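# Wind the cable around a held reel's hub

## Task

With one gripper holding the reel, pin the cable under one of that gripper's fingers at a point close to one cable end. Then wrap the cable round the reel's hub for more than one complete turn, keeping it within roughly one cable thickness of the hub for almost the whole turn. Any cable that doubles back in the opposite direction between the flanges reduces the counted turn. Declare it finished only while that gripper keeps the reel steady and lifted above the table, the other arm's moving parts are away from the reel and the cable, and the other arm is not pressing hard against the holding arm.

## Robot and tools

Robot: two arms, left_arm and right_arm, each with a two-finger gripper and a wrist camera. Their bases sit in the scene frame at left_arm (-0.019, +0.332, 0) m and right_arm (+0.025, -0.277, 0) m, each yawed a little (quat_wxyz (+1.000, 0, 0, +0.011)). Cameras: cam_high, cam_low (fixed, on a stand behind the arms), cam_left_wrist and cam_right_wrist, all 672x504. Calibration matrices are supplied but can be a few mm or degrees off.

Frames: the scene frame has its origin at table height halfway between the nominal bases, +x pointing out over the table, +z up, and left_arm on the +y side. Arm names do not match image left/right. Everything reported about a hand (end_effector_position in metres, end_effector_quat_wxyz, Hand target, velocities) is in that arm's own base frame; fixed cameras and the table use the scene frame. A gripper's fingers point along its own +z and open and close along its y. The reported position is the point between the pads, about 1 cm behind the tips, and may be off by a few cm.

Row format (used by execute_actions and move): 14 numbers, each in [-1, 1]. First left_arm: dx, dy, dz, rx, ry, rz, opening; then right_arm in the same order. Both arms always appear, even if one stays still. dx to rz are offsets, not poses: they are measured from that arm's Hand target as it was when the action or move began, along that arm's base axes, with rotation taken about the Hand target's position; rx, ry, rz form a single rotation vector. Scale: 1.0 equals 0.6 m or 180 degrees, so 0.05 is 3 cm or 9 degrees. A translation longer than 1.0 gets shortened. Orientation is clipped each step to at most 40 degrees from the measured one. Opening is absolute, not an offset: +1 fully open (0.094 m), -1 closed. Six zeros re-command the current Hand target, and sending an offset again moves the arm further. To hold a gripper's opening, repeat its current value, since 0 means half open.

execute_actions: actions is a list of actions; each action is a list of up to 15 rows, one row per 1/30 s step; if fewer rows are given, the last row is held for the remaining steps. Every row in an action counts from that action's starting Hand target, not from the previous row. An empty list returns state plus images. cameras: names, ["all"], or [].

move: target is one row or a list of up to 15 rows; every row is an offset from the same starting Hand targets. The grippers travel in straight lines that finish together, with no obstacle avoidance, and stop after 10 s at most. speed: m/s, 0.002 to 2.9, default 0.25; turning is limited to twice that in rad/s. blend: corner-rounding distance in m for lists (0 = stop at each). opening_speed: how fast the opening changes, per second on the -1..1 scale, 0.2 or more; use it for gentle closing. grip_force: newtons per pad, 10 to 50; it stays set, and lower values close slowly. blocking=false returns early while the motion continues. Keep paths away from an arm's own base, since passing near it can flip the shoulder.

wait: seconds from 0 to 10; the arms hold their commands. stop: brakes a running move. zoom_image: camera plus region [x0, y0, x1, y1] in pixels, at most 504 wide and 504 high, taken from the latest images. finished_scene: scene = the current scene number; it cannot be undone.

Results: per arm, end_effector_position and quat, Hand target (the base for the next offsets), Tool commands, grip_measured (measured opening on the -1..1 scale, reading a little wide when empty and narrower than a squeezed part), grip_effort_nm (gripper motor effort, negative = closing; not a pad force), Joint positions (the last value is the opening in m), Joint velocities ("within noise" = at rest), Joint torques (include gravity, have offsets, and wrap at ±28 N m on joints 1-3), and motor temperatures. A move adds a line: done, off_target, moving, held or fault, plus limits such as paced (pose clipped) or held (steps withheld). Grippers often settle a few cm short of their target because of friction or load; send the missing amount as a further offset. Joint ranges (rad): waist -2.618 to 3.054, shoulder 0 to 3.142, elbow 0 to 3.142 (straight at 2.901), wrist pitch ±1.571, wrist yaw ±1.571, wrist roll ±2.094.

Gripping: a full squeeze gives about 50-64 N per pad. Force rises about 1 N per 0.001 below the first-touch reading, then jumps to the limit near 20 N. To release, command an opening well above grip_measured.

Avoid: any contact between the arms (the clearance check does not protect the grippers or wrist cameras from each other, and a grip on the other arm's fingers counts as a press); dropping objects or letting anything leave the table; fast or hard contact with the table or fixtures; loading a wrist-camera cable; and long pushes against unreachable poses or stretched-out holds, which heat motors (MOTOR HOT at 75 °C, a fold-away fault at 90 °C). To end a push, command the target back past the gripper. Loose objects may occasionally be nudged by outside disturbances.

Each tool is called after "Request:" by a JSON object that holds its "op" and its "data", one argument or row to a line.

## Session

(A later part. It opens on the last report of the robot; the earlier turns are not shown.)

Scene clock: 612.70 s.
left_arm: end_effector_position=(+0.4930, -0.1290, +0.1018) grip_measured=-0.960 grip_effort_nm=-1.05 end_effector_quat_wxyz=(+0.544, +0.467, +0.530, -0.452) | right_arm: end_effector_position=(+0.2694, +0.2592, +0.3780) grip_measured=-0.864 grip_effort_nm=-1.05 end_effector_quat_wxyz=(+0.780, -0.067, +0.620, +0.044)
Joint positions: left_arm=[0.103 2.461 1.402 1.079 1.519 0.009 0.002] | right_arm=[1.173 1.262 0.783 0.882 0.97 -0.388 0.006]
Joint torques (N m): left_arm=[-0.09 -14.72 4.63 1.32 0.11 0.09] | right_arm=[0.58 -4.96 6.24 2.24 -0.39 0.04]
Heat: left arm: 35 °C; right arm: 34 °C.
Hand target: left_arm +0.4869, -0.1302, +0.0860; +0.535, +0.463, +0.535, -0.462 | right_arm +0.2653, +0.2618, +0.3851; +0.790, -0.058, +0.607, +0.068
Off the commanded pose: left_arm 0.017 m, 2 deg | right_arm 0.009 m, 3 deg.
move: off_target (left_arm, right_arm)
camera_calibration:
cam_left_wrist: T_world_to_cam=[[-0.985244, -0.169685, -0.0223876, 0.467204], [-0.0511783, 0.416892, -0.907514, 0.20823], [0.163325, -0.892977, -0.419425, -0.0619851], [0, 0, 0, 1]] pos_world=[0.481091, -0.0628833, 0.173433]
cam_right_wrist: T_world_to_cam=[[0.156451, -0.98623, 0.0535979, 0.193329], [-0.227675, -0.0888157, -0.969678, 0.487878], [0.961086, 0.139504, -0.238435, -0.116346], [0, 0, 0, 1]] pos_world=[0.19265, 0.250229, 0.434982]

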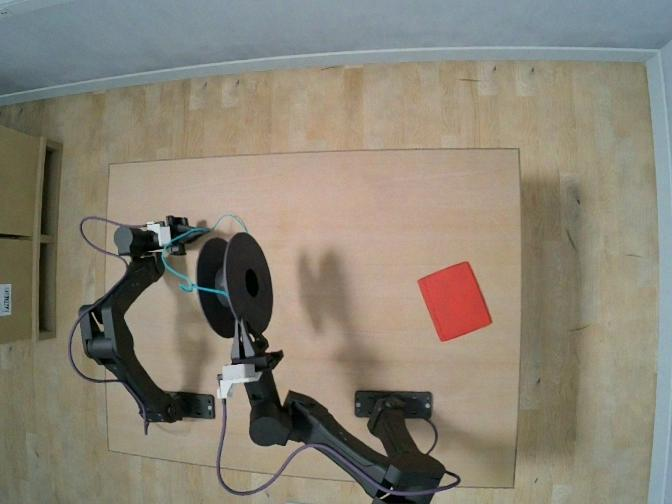

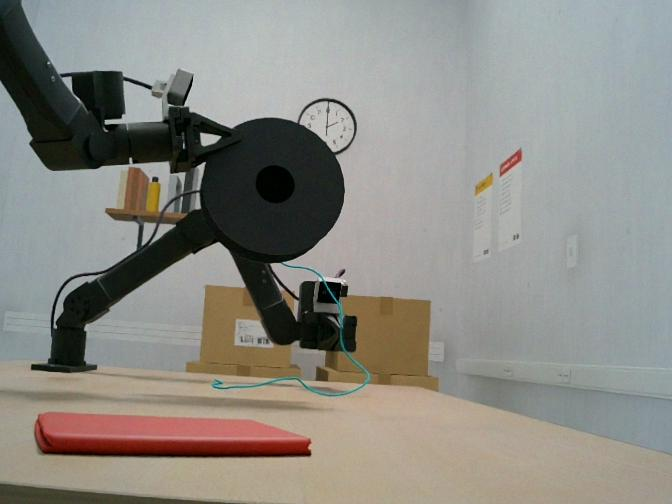

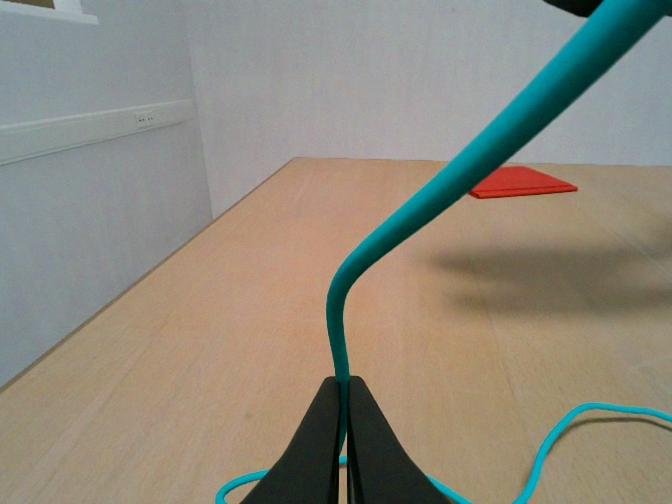

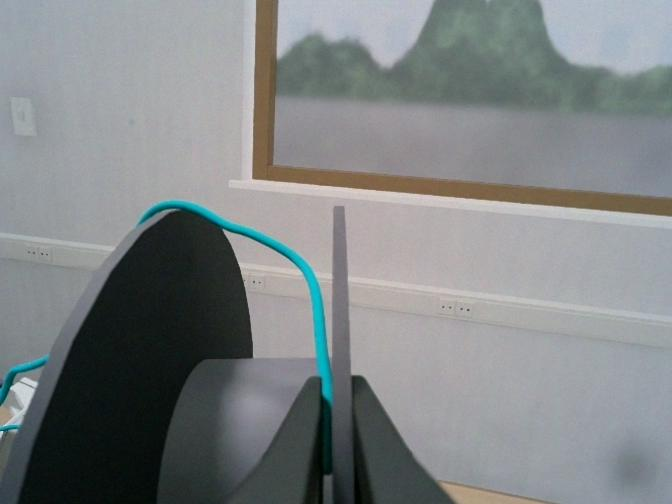

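Request:
{"op": "move", "data": {
  "target": [
    [0.1,0.0,0.02,0,0,0,-1,0,0,0,0,0,0,-1],
    [0.08,-0.21,0.04,0,0,0,-1,0,0,0,0,0,0,-1]
  ],
  "speed": 0.1,
  "blend": [0.03,0],
  "cameras": ["all"]
}}

Request:
{"op": "zoom_image", "data": {
  "camera": "cam_high",
  "region": [90, 180, 290, 340]
}}

Scene clock: 615.70 s.
left_arm: end_effector_position=(+0.5306, -0.2572, +0.1067) grip_measured=-0.960 grip_effort_nm=-1.06 end_effector_quat_wxyz=(+0.528, +0.464, +0.534, -0.470) | right_arm: end_effector_position=(+0.2694, +0.2592, +0.3780) grip_measured=-0.864 grip_effort_nm=-1.05 end_effector_quat_wxyz=(+0.780, -0.067, +0.620, +0.044)
Joint positions: left_arm=[-0.155 2.576 1.683 0.893 1.288 -0.013 0.002] | right_arm=[1.173 1.262 0.783 0.882 0.97 -0.388 0.006]
Joint torques (N m): left_arm=[0.18 -19.07 7.95 1.32 -0.17 0.11] | right_arm=[0.59 -4.9 6.27 2.24 -0.4 0.04]
Heat: left arm: 35 °C; right arm: 35 °C.
Hand target: left_arm +0.5349, -0.2563, +0.1100; +0.535, +0.463, +0.535, -0.462 | right_arm +0.2653, +0.2618, +0.3851; +0.790, -0.058, +0.607, +0.068
Off the commanded pose: left_arm 0.006 m, 1 deg | right_arm 0.009 m, 3 deg.
move: off_target (right_arm)
camera_calibration:
cam_left_wrist: T_world_to_cam=[[-0.989568, -0.142892, 0.0183824, 0.487398], [-0.0766716, 0.414302, -0.906904, 0.280873], [0.121974, -0.898852, -0.420936, -0.15992], [0, 0, 0, 1]] pos_world=[0.523354, -0.190465, 0.178449]
cam_right_wrist: T_world_to_cam=[[0.156451, -0.98623, 0.0535979, 0.193329], [-0.227675, -0.0888157, -0.969678, 0.487878], [0.961086, 0.139504, -0.238435, -0.116346], [0, 0, 0, 1]] pos_world=[0.19265, 0.250229, 0.434982]

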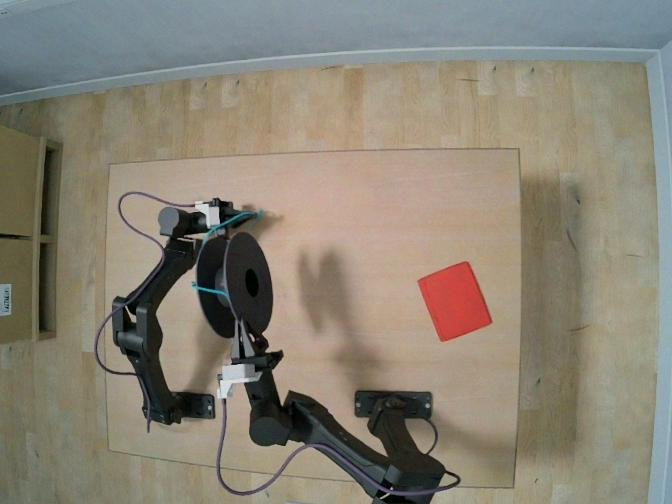

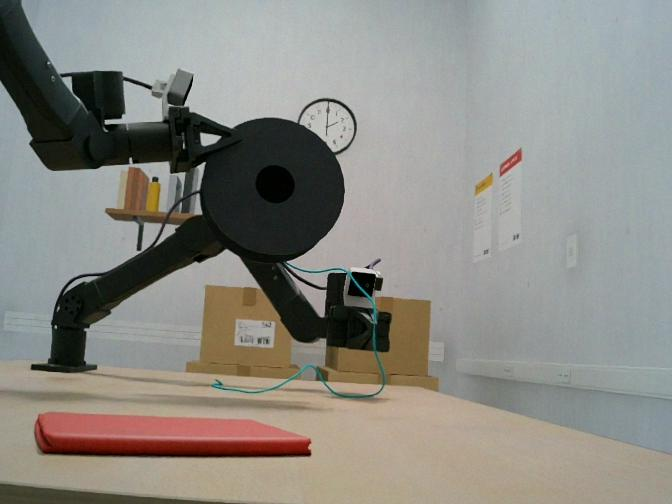

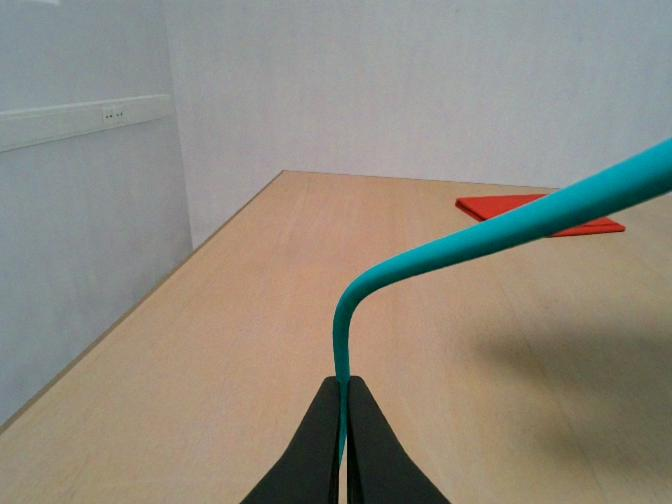

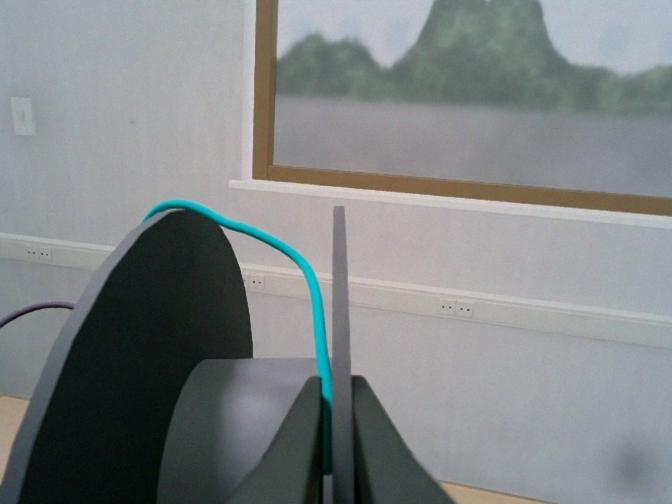

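Scaled by 2.520 from the camera's 672x504 image, which has a finer 960x720 frame.

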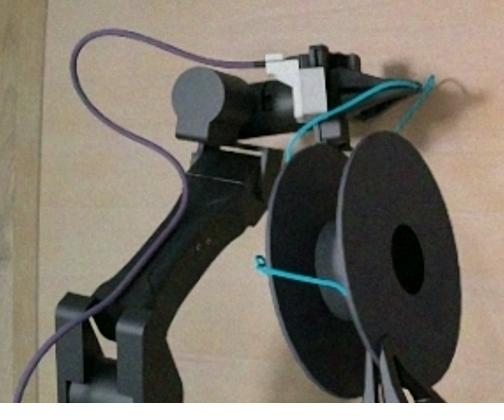

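Request:
{"op": "move", "data": {
  "target": [
    [0.06,-0.03,0.0,0,0,0,-1,0,0,0.09,0,0,0,-1],
    [0.062,-0.085,-0.01,0,0,0,-1,0,0,0.17,0,0,0,-1]
  ],
  "speed": 0.08,
  "blend": [0.02,0],
  "cameras": ["all"]
}}

Request:
{"op": "zoom_image", "data": {
  "camera": "cam_high",
  "region": [90, 180, 290, 340]
}}

Scene clock: 618.93 s.
left_arm: end_effector_position=(+0.5660, -0.3047, +0.1199) grip_measured=-0.960 grip_effort_nm=-1.05 end_effector_quat_wxyz=(+0.536, +0.466, +0.528, -0.465) | right_arm: end_effector_position=(+0.2722, +0.2664, +0.4601) grip_measured=-0.864 grip_effort_nm=-1.05 end_effector_quat_wxyz=(+0.776, -0.079, +0.625, +0.035)
Joint positions: left_arm=[-0.23 2.712 2.014 0.719 1.208 -0.012 0.002] | right_arm=[1.173 1.262 1.128 0.508 0.969 -0.395 0.006]
Joint torques (N m): left_arm=[-0.21 -16.24 11.07 1.37 -0.15 0.11] | right_arm=[0.61 -7.04 10.03 1.91 -0.37 0.09]
Heat: left arm: 35 °C; right arm: 34 °C.
Hand target: left_arm +0.5721, -0.3072, +0.1040; +0.535, +0.463, +0.535, -0.462 | right_arm +0.2653, +0.2618, +0.4872; +0.790, -0.058, +0.607, +0.068
Off the commanded pose: left_arm 0.017 m, 1 deg | right_arm 0.028 m, 5 deg.
move: off_target (left_arm, right_arm)
camera_calibration:
cam_left_wrist: T_world_to_cam=[[-0.988972, -0.148084, -0.00229119, 0.516021], [-0.059223, 0.409604, -0.910339, 0.304457], [0.135745, -0.900164, -0.413857, -0.210487], [0, 0, 0, 1]] pos_world=[0.556934, -0.237765, 0.19123]
cam_right_wrist: T_world_to_cam=[[0.157082, -0.983994, 0.0841547, 0.180698], [-0.236695, -0.12024, -0.964115, 0.577152], [0.958802, 0.131526, -0.251794, -0.0916056], [0, 0, 0, 1]] pos_world=[0.196056, 0.259251, 0.518169]

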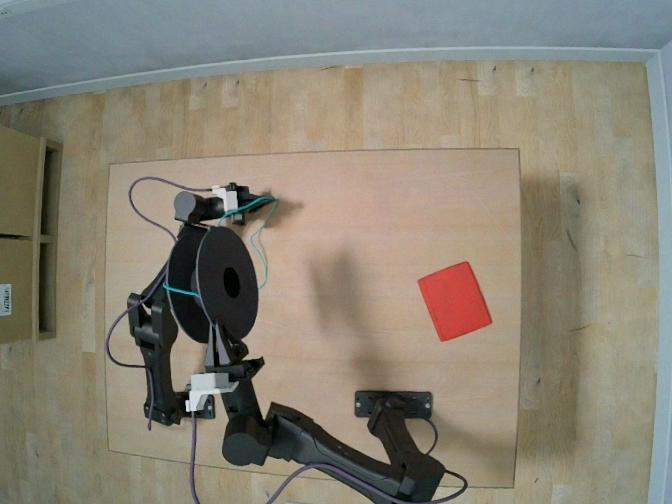

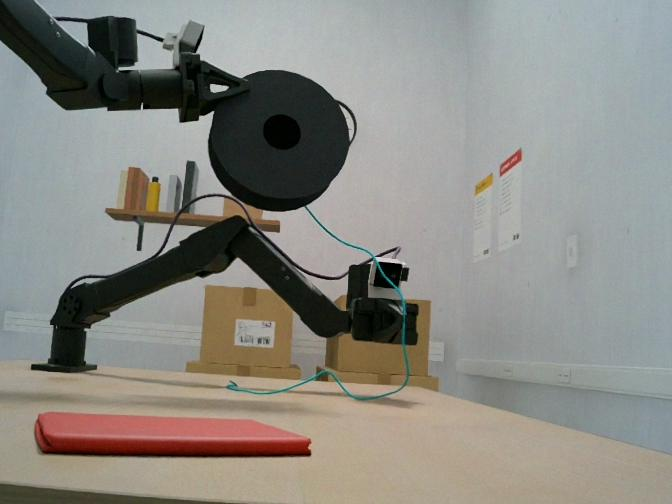

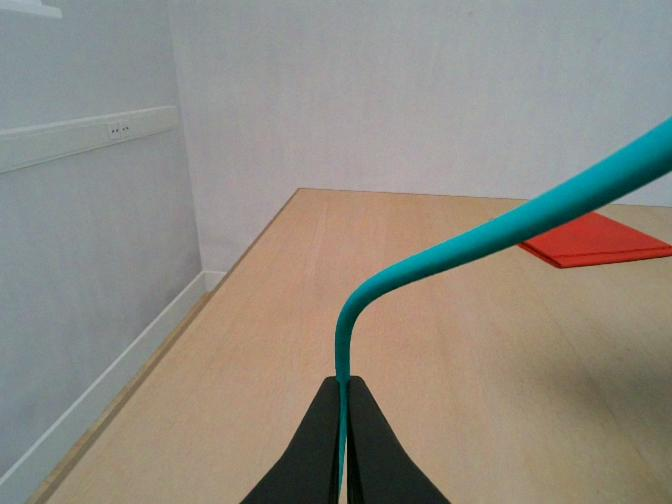

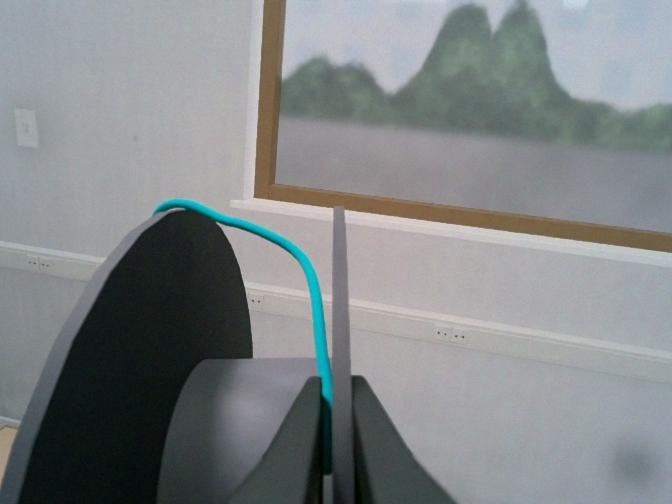

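Scaled by 2.520 from the camera's 672x504 image, which has a finer 960x720 frame.

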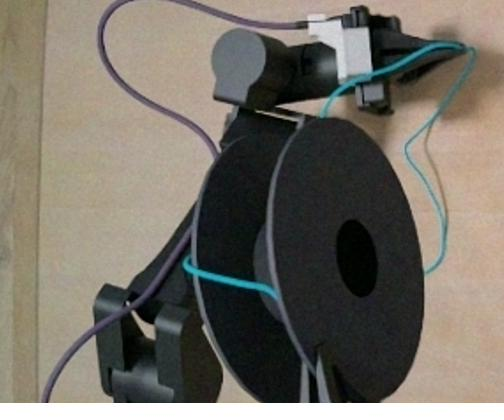

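Request:
{"op": "move", "data": {
  "target": [
    [0.02,-0.12,-0.06,0,0,0,-1,0,0,0.06,0,0,0,-1]
  ],
  "speed": 0.08,
  "cameras": ["all"]
}}

Request:
{"op": "zoom_image", "data": {
  "camera": "cam_high",
  "region": [90, 160, 290, 320]
}}

Scene clock: 621.50 s.
left_arm: end_effector_position=(+0.5801, -0.3758, +0.0920) grip_measured=-0.960 grip_effort_nm=-1.05 end_effector_quat_wxyz=(+0.542, +0.469, +0.521, -0.464) | right_arm: end_effector_position=(+0.2712, +0.2630, +0.4960) grip_measured=-0.864 grip_effort_nm=-1.04 end_effector_quat_wxyz=(+0.775, -0.081, +0.626, +0.031)
Joint positions: left_arm=[-0.342 2.97 2.417 0.591 1.098 -0.01 0.002] | right_arm=[1.173 1.274 1.286 0.357 0.972 -0.399 0.006]
Joint torques (N m): left_arm=[-0.43 -16.9 11.3 1.35 -0.22 0.11] | right_arm=[0.59 -5.39 10.63 2.07 -0.4 0.12]
Heat: left arm: 36 °C; right arm: 34 °C.
Hand target: left_arm +0.5841, -0.3793, +0.0681; +0.535, +0.463, +0.535, -0.462 | right_arm +0.2653, +0.2618, +0.5231; +0.790, -0.058, +0.607, +0.068
Off the commanded pose: left_arm 0.025 m, 2 deg | right_arm 0.028 m, 6 deg.
move: off_target (left_arm, right_arm)
camera_calibration:
cam_left_wrist: T_world_to_cam=[[-0.989064, -0.146335, -0.0183837, 0.521575], [-0.0425651, 0.402567, -0.914401, 0.297043], [0.14121, -0.903618, -0.404393, -0.293271], [0, 0, 0, 1]] pos_world=[0.569928, -0.30826, 0.162608]
cam_right_wrist: T_world_to_cam=[[0.153429, -0.983864, 0.092037, 0.17157], [-0.239834, -0.127431, -0.962414, 0.61292], [0.958613, 0.125589, -0.255516, -0.0775947], [0, 0, 0, 1]] pos_world=[0.195058, 0.256652, 0.554265]

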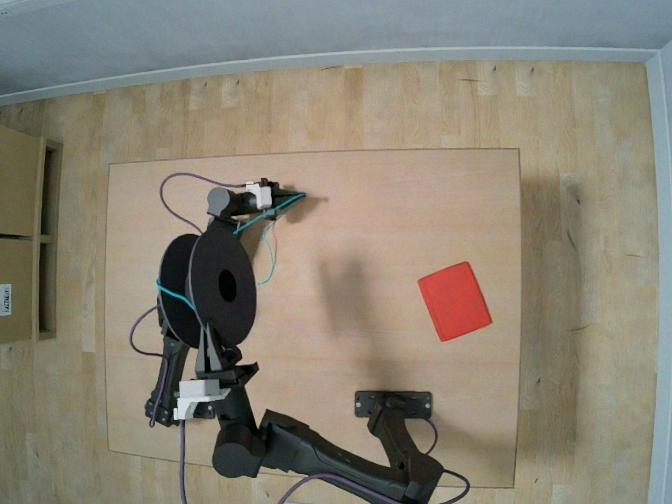

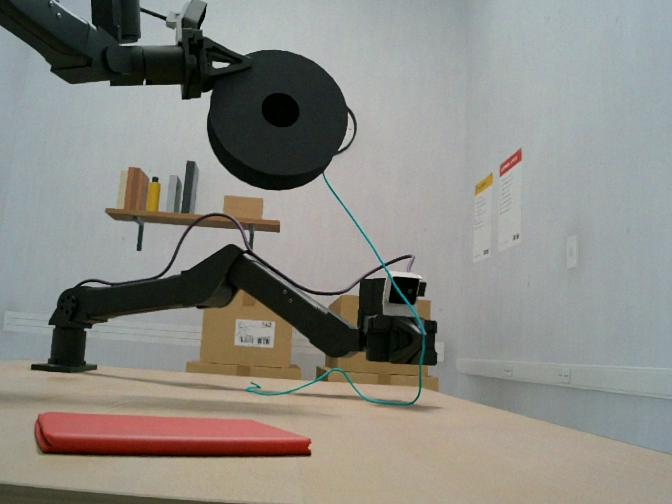

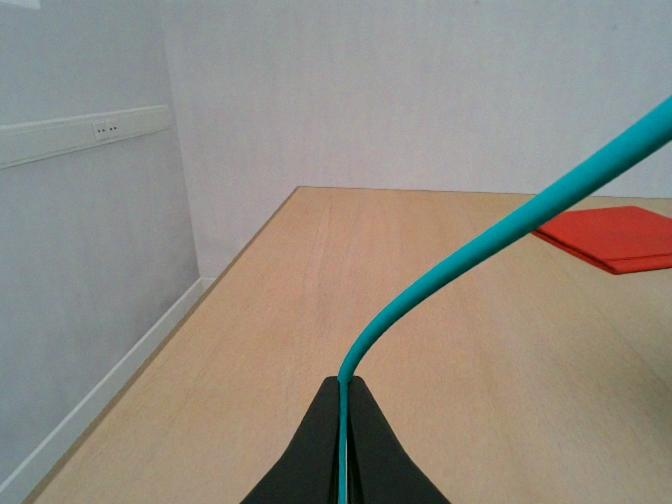

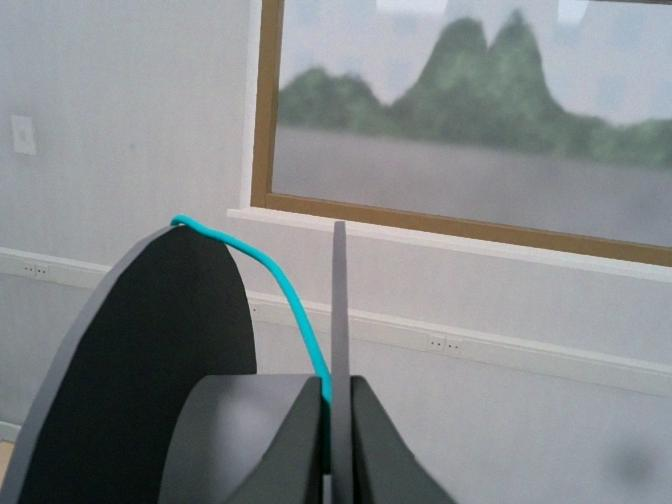

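Scaled by 2.520 from the camera's 672x504 image, which has a finer 960x720 frame.

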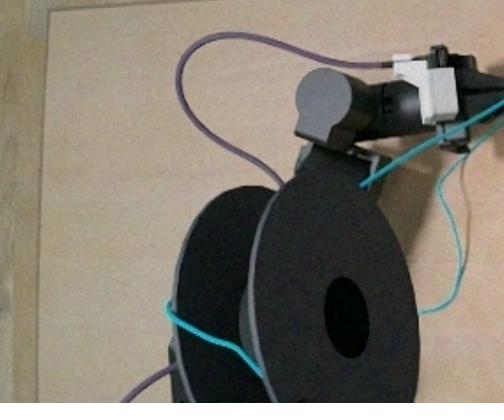

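Request:
{"op": "move", "data": {
  "target": [
    [0.0,0,0,0,0,0,-1,0.04,0,0.0,-0.044,0.303,0,-1]
  ],
  "speed": 0.15,
  "cameras": ["all"]
}}

Request:
{"op": "zoom_image", "data": {
  "camera": "cam_high",
  "region": [130, 160, 330, 320]
}}

Scene clock: 627.00 s.
left_arm: end_effector_position=(+0.5816, -0.3758, +0.0873) grip_measured=-0.960 grip_effort_nm=-1.05 end_effector_quat_wxyz=(+0.538, +0.465, +0.527, -0.464) | right_arm: end_effector_position=(+0.2885, +0.2673, +0.5070) grip_measured=-0.864 grip_effort_nm=-1.05 end_effector_quat_wxyz=(+0.551, -0.113, +0.820, +0.104)
Joint positions: left_arm=[-0.342 2.98 2.427 0.577 1.093 -0.01 0.002] | right_arm=[1.023 1.874 2.842 -1.449 0.642 0.352 0.006]
Joint torques (N m): left_arm=[-0.46 -17.39 11.55 1.45 -0.18 0.1] | right_arm=[-0.64 -8.55 5.79 2.21 0.27 0.11]
Heat: left arm: 36 °C; right arm: 34 °C.
Hand target: left_arm +0.5841, -0.3793, +0.0680; +0.535, +0.463, +0.535, -0.462 | right_arm +0.2893, +0.2617, +0.5231; +0.419, -0.073, +0.904, +0.047
Off the commanded pose: left_arm 0.020 m, 1 deg | right_arm 0.017 m, 20 deg.
elbow stopped short (right arm): the move would have taken joint 3 (elbow) straighter than the controller allows.
move: off_target (left_arm, right_arm)
camera_calibration:
cam_left_wrist: T_world_to_cam=[[-0.988444, -0.151488, -0.00548825, 0.519428], [-0.0572499, 0.406585, -0.911817, 0.302604], [0.14036, -0.900966, -0.410559, -0.293372], [0, 0, 0, 1]] pos_world=[0.571927, -0.308666, 0.158323]
cam_right_wrist: T_world_to_cam=[[0.304886, -0.951351, -0.0444461, 0.188954], [-0.72087, -0.200021, -0.66358, 0.635024], [0.622407, 0.234356, -0.746784, 0.225038], [0, 0, 0, 1]] pos_world=[0.260095, 0.254041, 0.597842]

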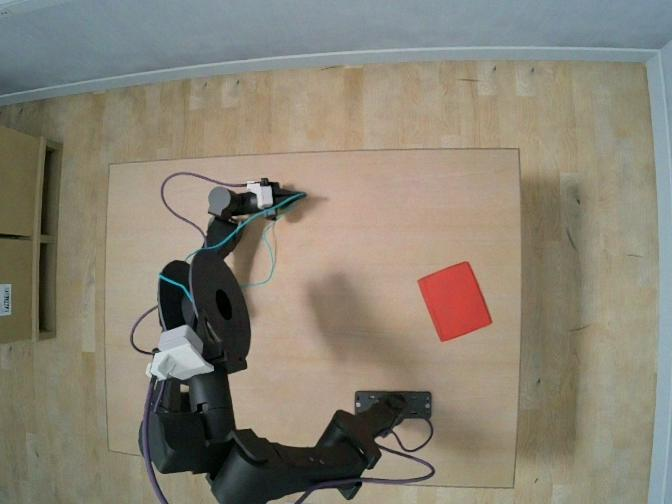

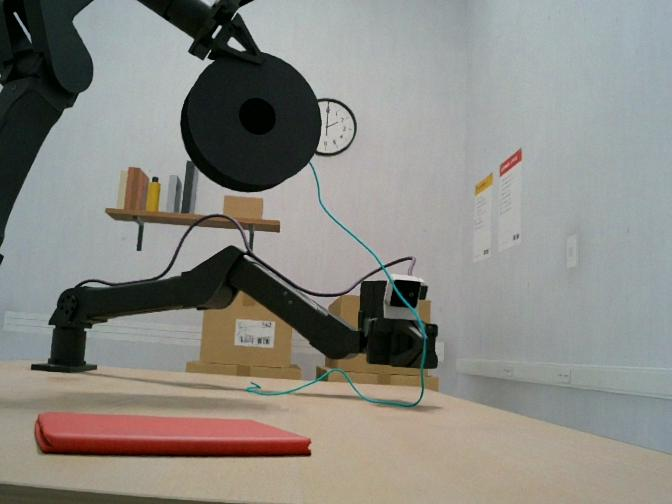

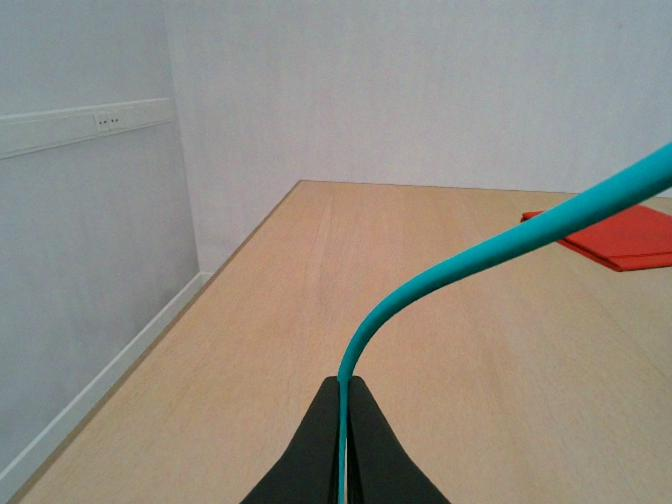

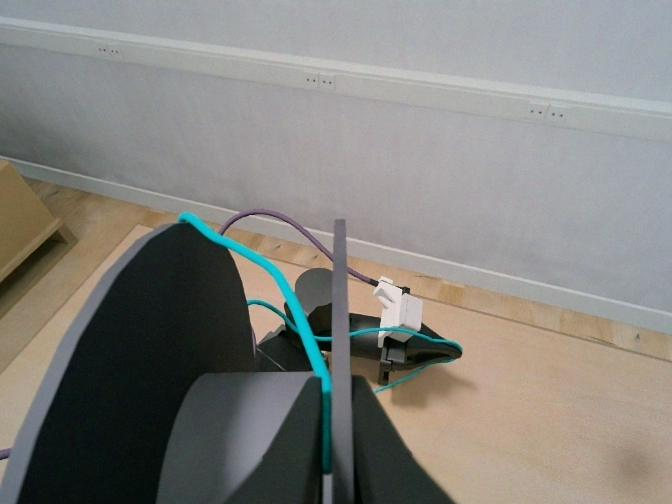

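Scaled by 2.520 from the camera's 672x504 image, which has a finer 960x720 frame.

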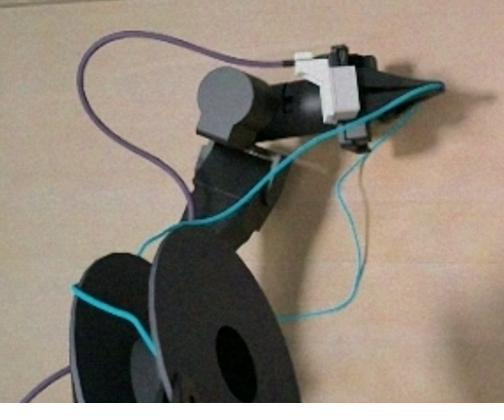

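Request:
{"op": "move", "data": {
  "target": [
    [0.06,-0.03,0.2,0,0,0,-1,0,0,0.0,0,0,0,-1],
    [0.1,-0.06,0.38,0,0,0,-1,-0.05,0,0.0,0,0,0,-1]
  ],
  "speed": 0.12,
  "blend": [0.03,0],
  "cameras": ["all"]
}}

Request:
{"op": "zoom_image", "data": {
  "camera": "cam_high",
  "region": [130, 160, 330, 320]
}}

Scene clock: 632.57 s.
left_arm: end_effector_position=(+0.6422, -0.4090, +0.2467) grip_measured=-0.960 grip_effort_nm=-1.05 end_effector_quat_wxyz=(+0.657, +0.276, +0.608, -0.350) | right_arm: end_effector_position=(+0.2668, +0.2763, +0.4977) grip_measured=-0.864 grip_effort_nm=-1.05 end_effector_quat_wxyz=(+0.538, -0.122, +0.828, +0.102)
Joint positions: left_arm=[-0.466 2.914 2.837 0.197 0.447 -0.116 0.002] | right_arm=[1.105 1.874 2.842 -1.515 0.693 0.413 0.006]
Joint torques (N m): left_arm=[-0.77 -25.76 11.67 1.97 -0.18 0] | right_arm=[0.58 -11.4 5.72 2.04 0.44 0.18]
Heat: left arm: 37 °C; right arm: 34 °C.
Hand target: left_arm +0.6442, -0.4153, +0.2960; +0.535, +0.463, +0.535, -0.462 | right_arm +0.2593, +0.2617, +0.5231; +0.419, -0.073, +0.904, +0.047
Off the commanded pose: left_arm 0.050 m, 30 deg | right_arm 0.030 m, 18 deg.
elbow stopped short (right arm): the move would have taken joint 3 (elbow) straighter than the controller allows.
elbow stopped short (left arm): the move would have taken joint 3 (elbow) straighter than the controller allows.
move: off_target (left_arm, right_arm)
camera_calibration:
cam_left_wrist: T_world_to_cam=[[-0.785992, -0.614113, 0.071293, 0.23702], [-0.251072, 0.21169, -0.944537, 0.51777], [0.56496, -0.760298, -0.320573, -0.503671], [0, 0, 0, 1]] pos_world=[0.600847, -0.34699, 0.310692]
cam_right_wrist: T_world_to_cam=[[0.317283, -0.947585, -0.0376093, 0.195891], [-0.73638, -0.221188, -0.639391, 0.612793], [0.597558, 0.230563, -0.767962, 0.24769], [0, 0, 0, 1]] pos_world=[0.241086, 0.264058, 0.589398]

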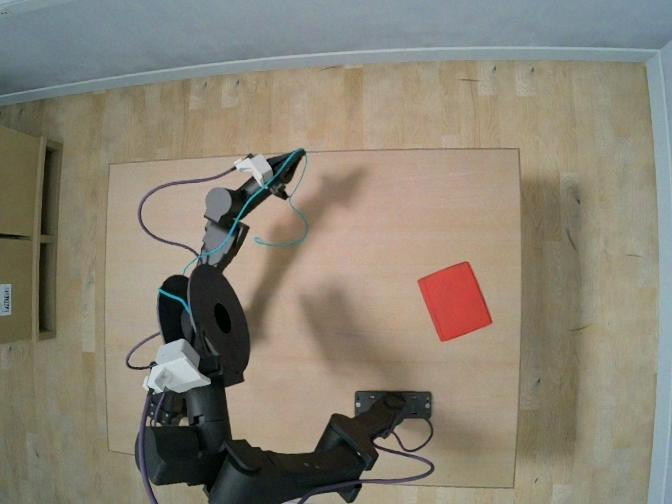

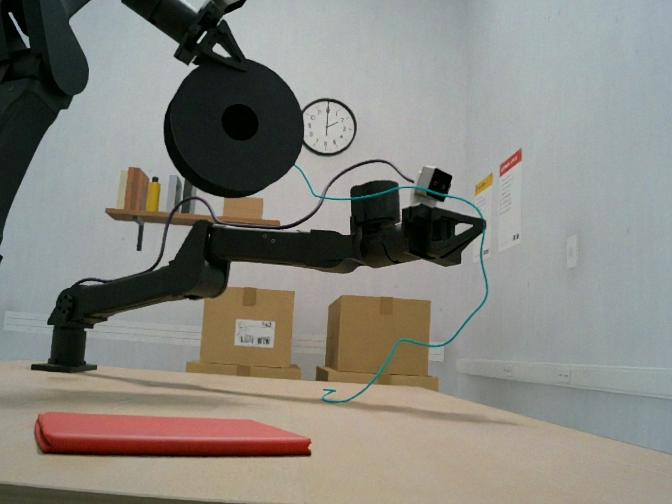

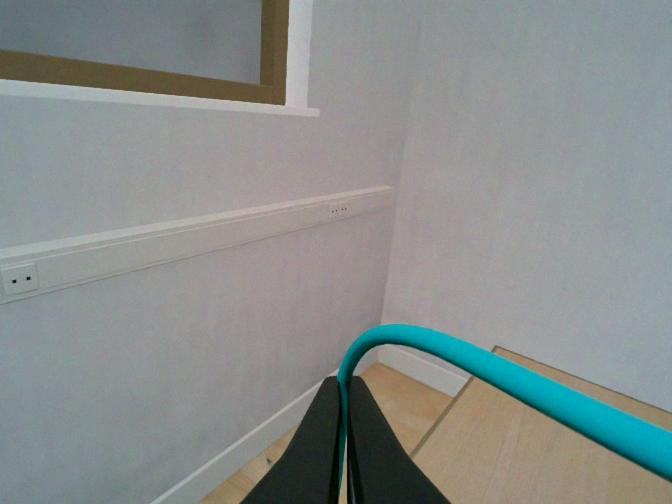

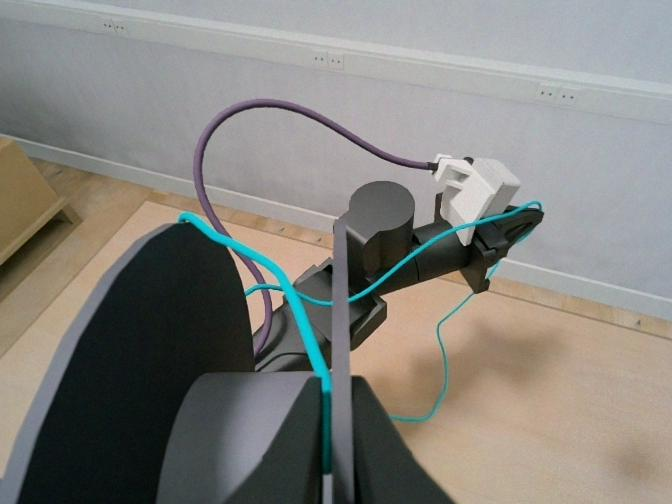

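Scaled by 2.520 from the camera's 672x504 image, which has a finer 960x720 frame.

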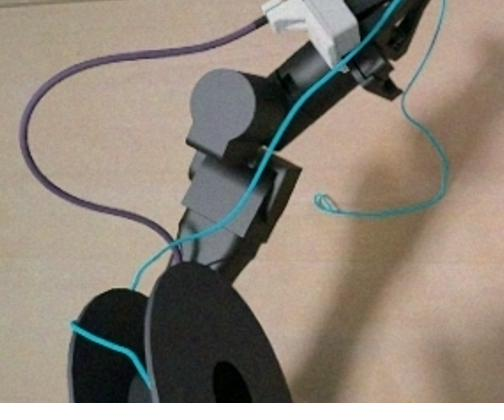

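Request:
{"op": "move", "data": {
  "target": [
    [0,0,0,0,0,0,-1,-0.05,0,-0.17,-0.012,0.0825,0,-1]
  ],
  "speed": 0.12,
  "cameras": ["all"]
}}

Request:
{"op": "zoom_image", "data": {
  "camera": "cam_high",
  "region": [130, 160, 330, 320]
}}

Scene clock: 636.53 s.
left_arm: end_effector_position=(+0.6431, -0.4083, +0.2471) grip_measured=-0.960 grip_effort_nm=-1.05 end_effector_quat_wxyz=(+0.658, +0.274, +0.609, -0.348) | right_arm: end_effector_position=(+0.2301, +0.2716, +0.4075) grip_measured=-0.864 grip_effort_nm=-1.04 end_effector_quat_wxyz=(+0.380, -0.113, +0.911, +0.112)
Joint positions: left_arm=[-0.466 2.914 2.837 0.198 0.441 -0.116 0.002] | right_arm=[1.102 1.702 2.414 -1.598 0.482 0.68 0.006]
Joint torques (N m): left_arm=[-0.84 -25.73 11.64 2 -0.2 0] | right_arm=[-0.75 -10.63 4.15 1.66 0.29 0.14]
Heat: left arm: 38 °C; right arm: 34 °C.
Hand target: left_arm +0.6441, -0.4153, +0.2960; +0.535, +0.463, +0.535, -0.462 | right_arm +0.2293, +0.2617, +0.4211; +0.297, -0.074, +0.951, +0.039
Off the commanded pose: left_arm 0.049 m, 30 deg | right_arm 0.017 m, 14 deg.
elbow stopped short (left arm): the move would have taken joint 3 (elbow) straighter than the controller allows.
elbow stopped short (right arm): the move would have taken joint 3 (elbow) straighter than the controller allows.
joint read past its limit (right arm) — joint 4 (wrist pitch), lower limit.
joint sent to its limit (right arm) — joint 4 (wrist pitch), lower limit. The joint targets are off in orientation, not in position.
move: off_target (left_arm, right_arm)
camera_calibration:
cam_left_wrist: T_world_to_cam=[[-0.782069, -0.619075, 0.0715205, 0.233608], [-0.251801, 0.208927, -0.944958, 0.517567], [0.570057, -0.757031, -0.319279, -0.505771], [0, 0, 0, 1]] pos_world=[0.60134, -0.346397, 0.31089]
cam_right_wrist: T_world_to_cam=[[0.297338, -0.947243, -0.119666, 0.237716], [-0.910349, -0.243483, -0.334634, 0.44904], [0.287844, 0.208437, -0.934719, 0.346637], [0, 0, 0, 1]] pos_world=[0.238324, 0.262256, 0.502718]

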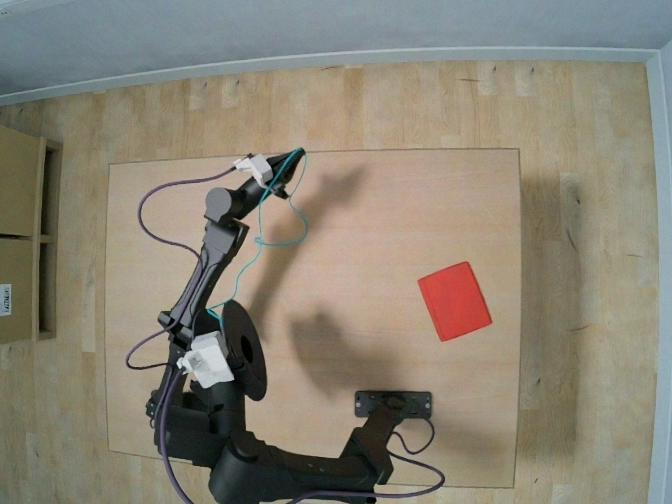

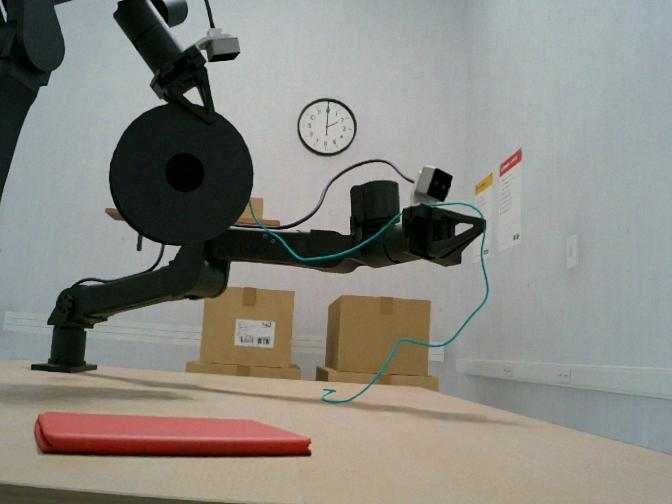

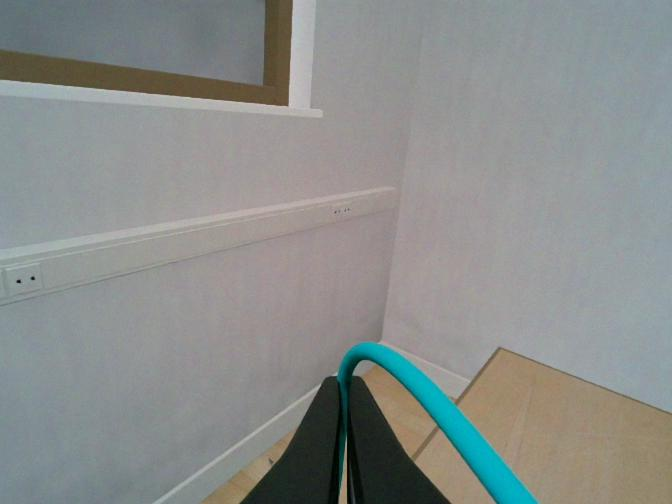

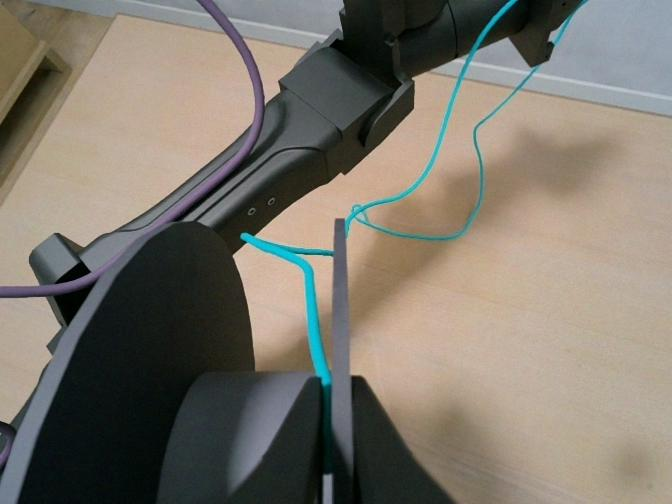

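Scaled by 2.520 from the camera's 672x504 image, which has a finer 960x720 frame.

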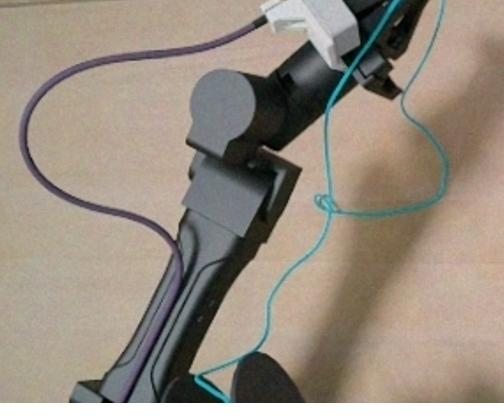

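Request:
{"op": "move", "data": {
  "target": [
    [-0.06,0.14,-0.08,0,0,0,-1,0,0,0,0,0,0,-1],
    [-0.11,0.185,-0.16,0,0,0,-1,0.06,0,-0.06,0.0556,-0.385,0,-1]
  ],
  "speed": 0.12,
  "blend": [0.03,0],
  "cameras": ["all"]
}}

Request:
{"op": "zoom_image", "data": {
  "camera": "cam_high",
  "region": [130, 180, 330, 340]
}}

Scene clock: 646.03 s.
left_arm: end_effector_position=(+0.5830, -0.3101, +0.1748) grip_measured=-0.960 grip_effort_nm=-1.05 end_effector_quat_wxyz=(+0.523, +0.456, +0.547, -0.468) | right_arm: end_effector_position=(+0.2651, +0.2636, +0.3773) grip_measured=-0.864 grip_effort_nm=-1.05 end_effector_quat_wxyz=(+0.779, -0.072, +0.621, +0.050)
Joint positions: left_arm=[-0.234 2.676 2.21 0.425 1.191 0.004 0.002] | right_arm=[1.189 1.261 0.783 0.878 0.972 -0.386 0.006]
Joint torques (N m): left_arm=[0.7 -25.81 6.38 1.62 0.16 0] | right_arm=[-0.83 -4.98 6.3 2.25 -0.4 0.05]
Motor temperatures (°C): left_arm=[20 42 37 31 22 21 29] | right_arm=[22 22 29 33 22 23 23]
Heat: left arm: 42 °C; right arm: 33 °C.
Hand target: left_arm +0.5780, -0.3044, +0.2000; +0.534, +0.463, +0.535, -0.462 | right_arm +0.2654, +0.2617, +0.3851; +0.789, -0.058, +0.607, +0.068
Off the commanded pose: left_arm 0.026 m, 2 deg | right_arm 0.008 m, 3 deg.
elbow stopped short (left arm): the move would have taken joint 3 (elbow) straighter than the controller allows.
move: off_target (left_arm, right_arm)
camera_calibration:
cam_left_wrist: T_world_to_cam=[[-0.98605, -0.161605, 0.0398705, 0.51884], [-0.105825, 0.423761, -0.899571, 0.387167], [0.12848, -0.891241, -0.434951, -0.184196], [0, 0, 0, 1]] pos_world=[0.576239, -0.244382, 0.247481]
cam_right_wrist: T_world_to_cam=[[0.172118, -0.983558, 0.0546635, 0.193057], [-0.228529, -0.0938462, -0.969003, 0.488006], [0.958201, 0.154291, -0.240925, -0.11517], [0, 0, 0, 1]] pos_world=[0.188651, 0.25345, 0.434579]

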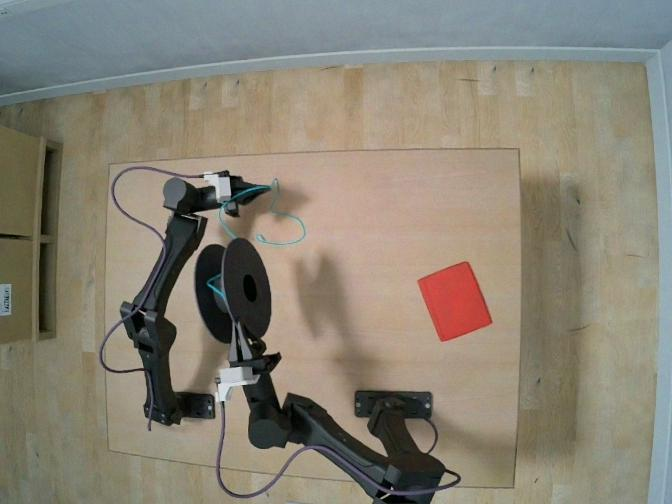

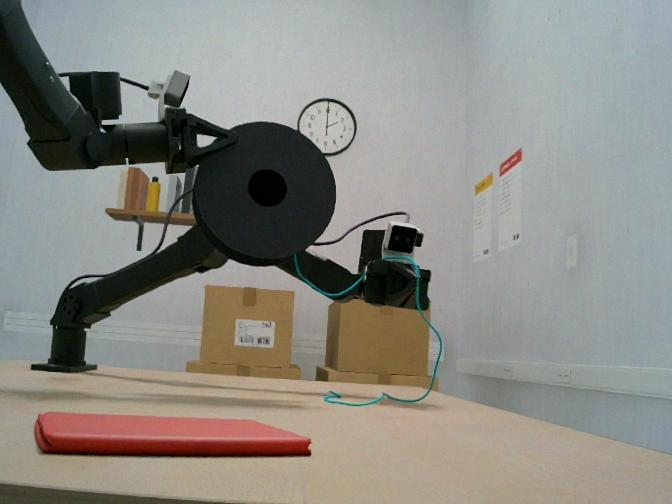

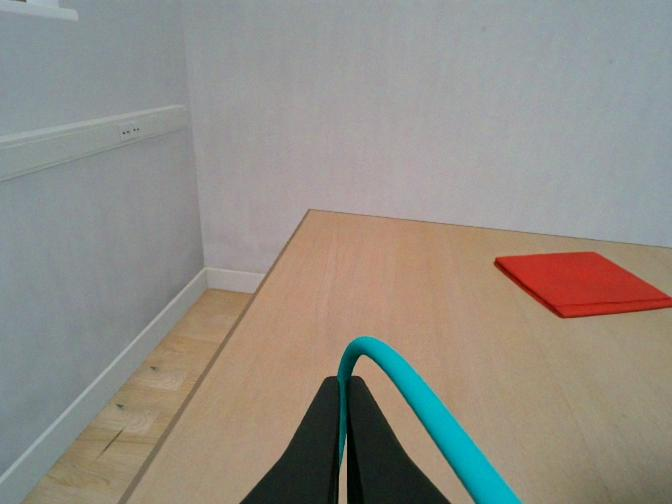

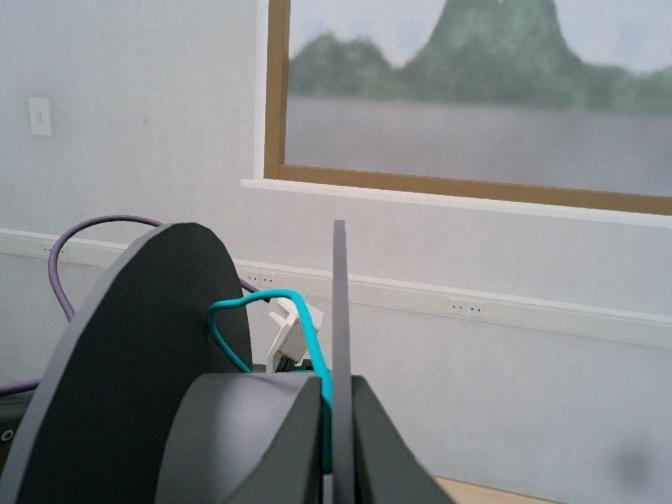

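Scaled by 2.520 from the camera's 672x504 image, which has a finer 960x720 frame.

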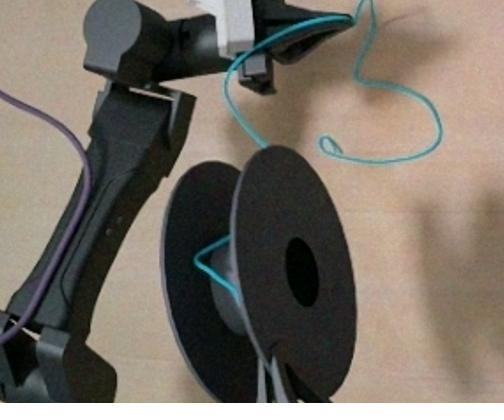

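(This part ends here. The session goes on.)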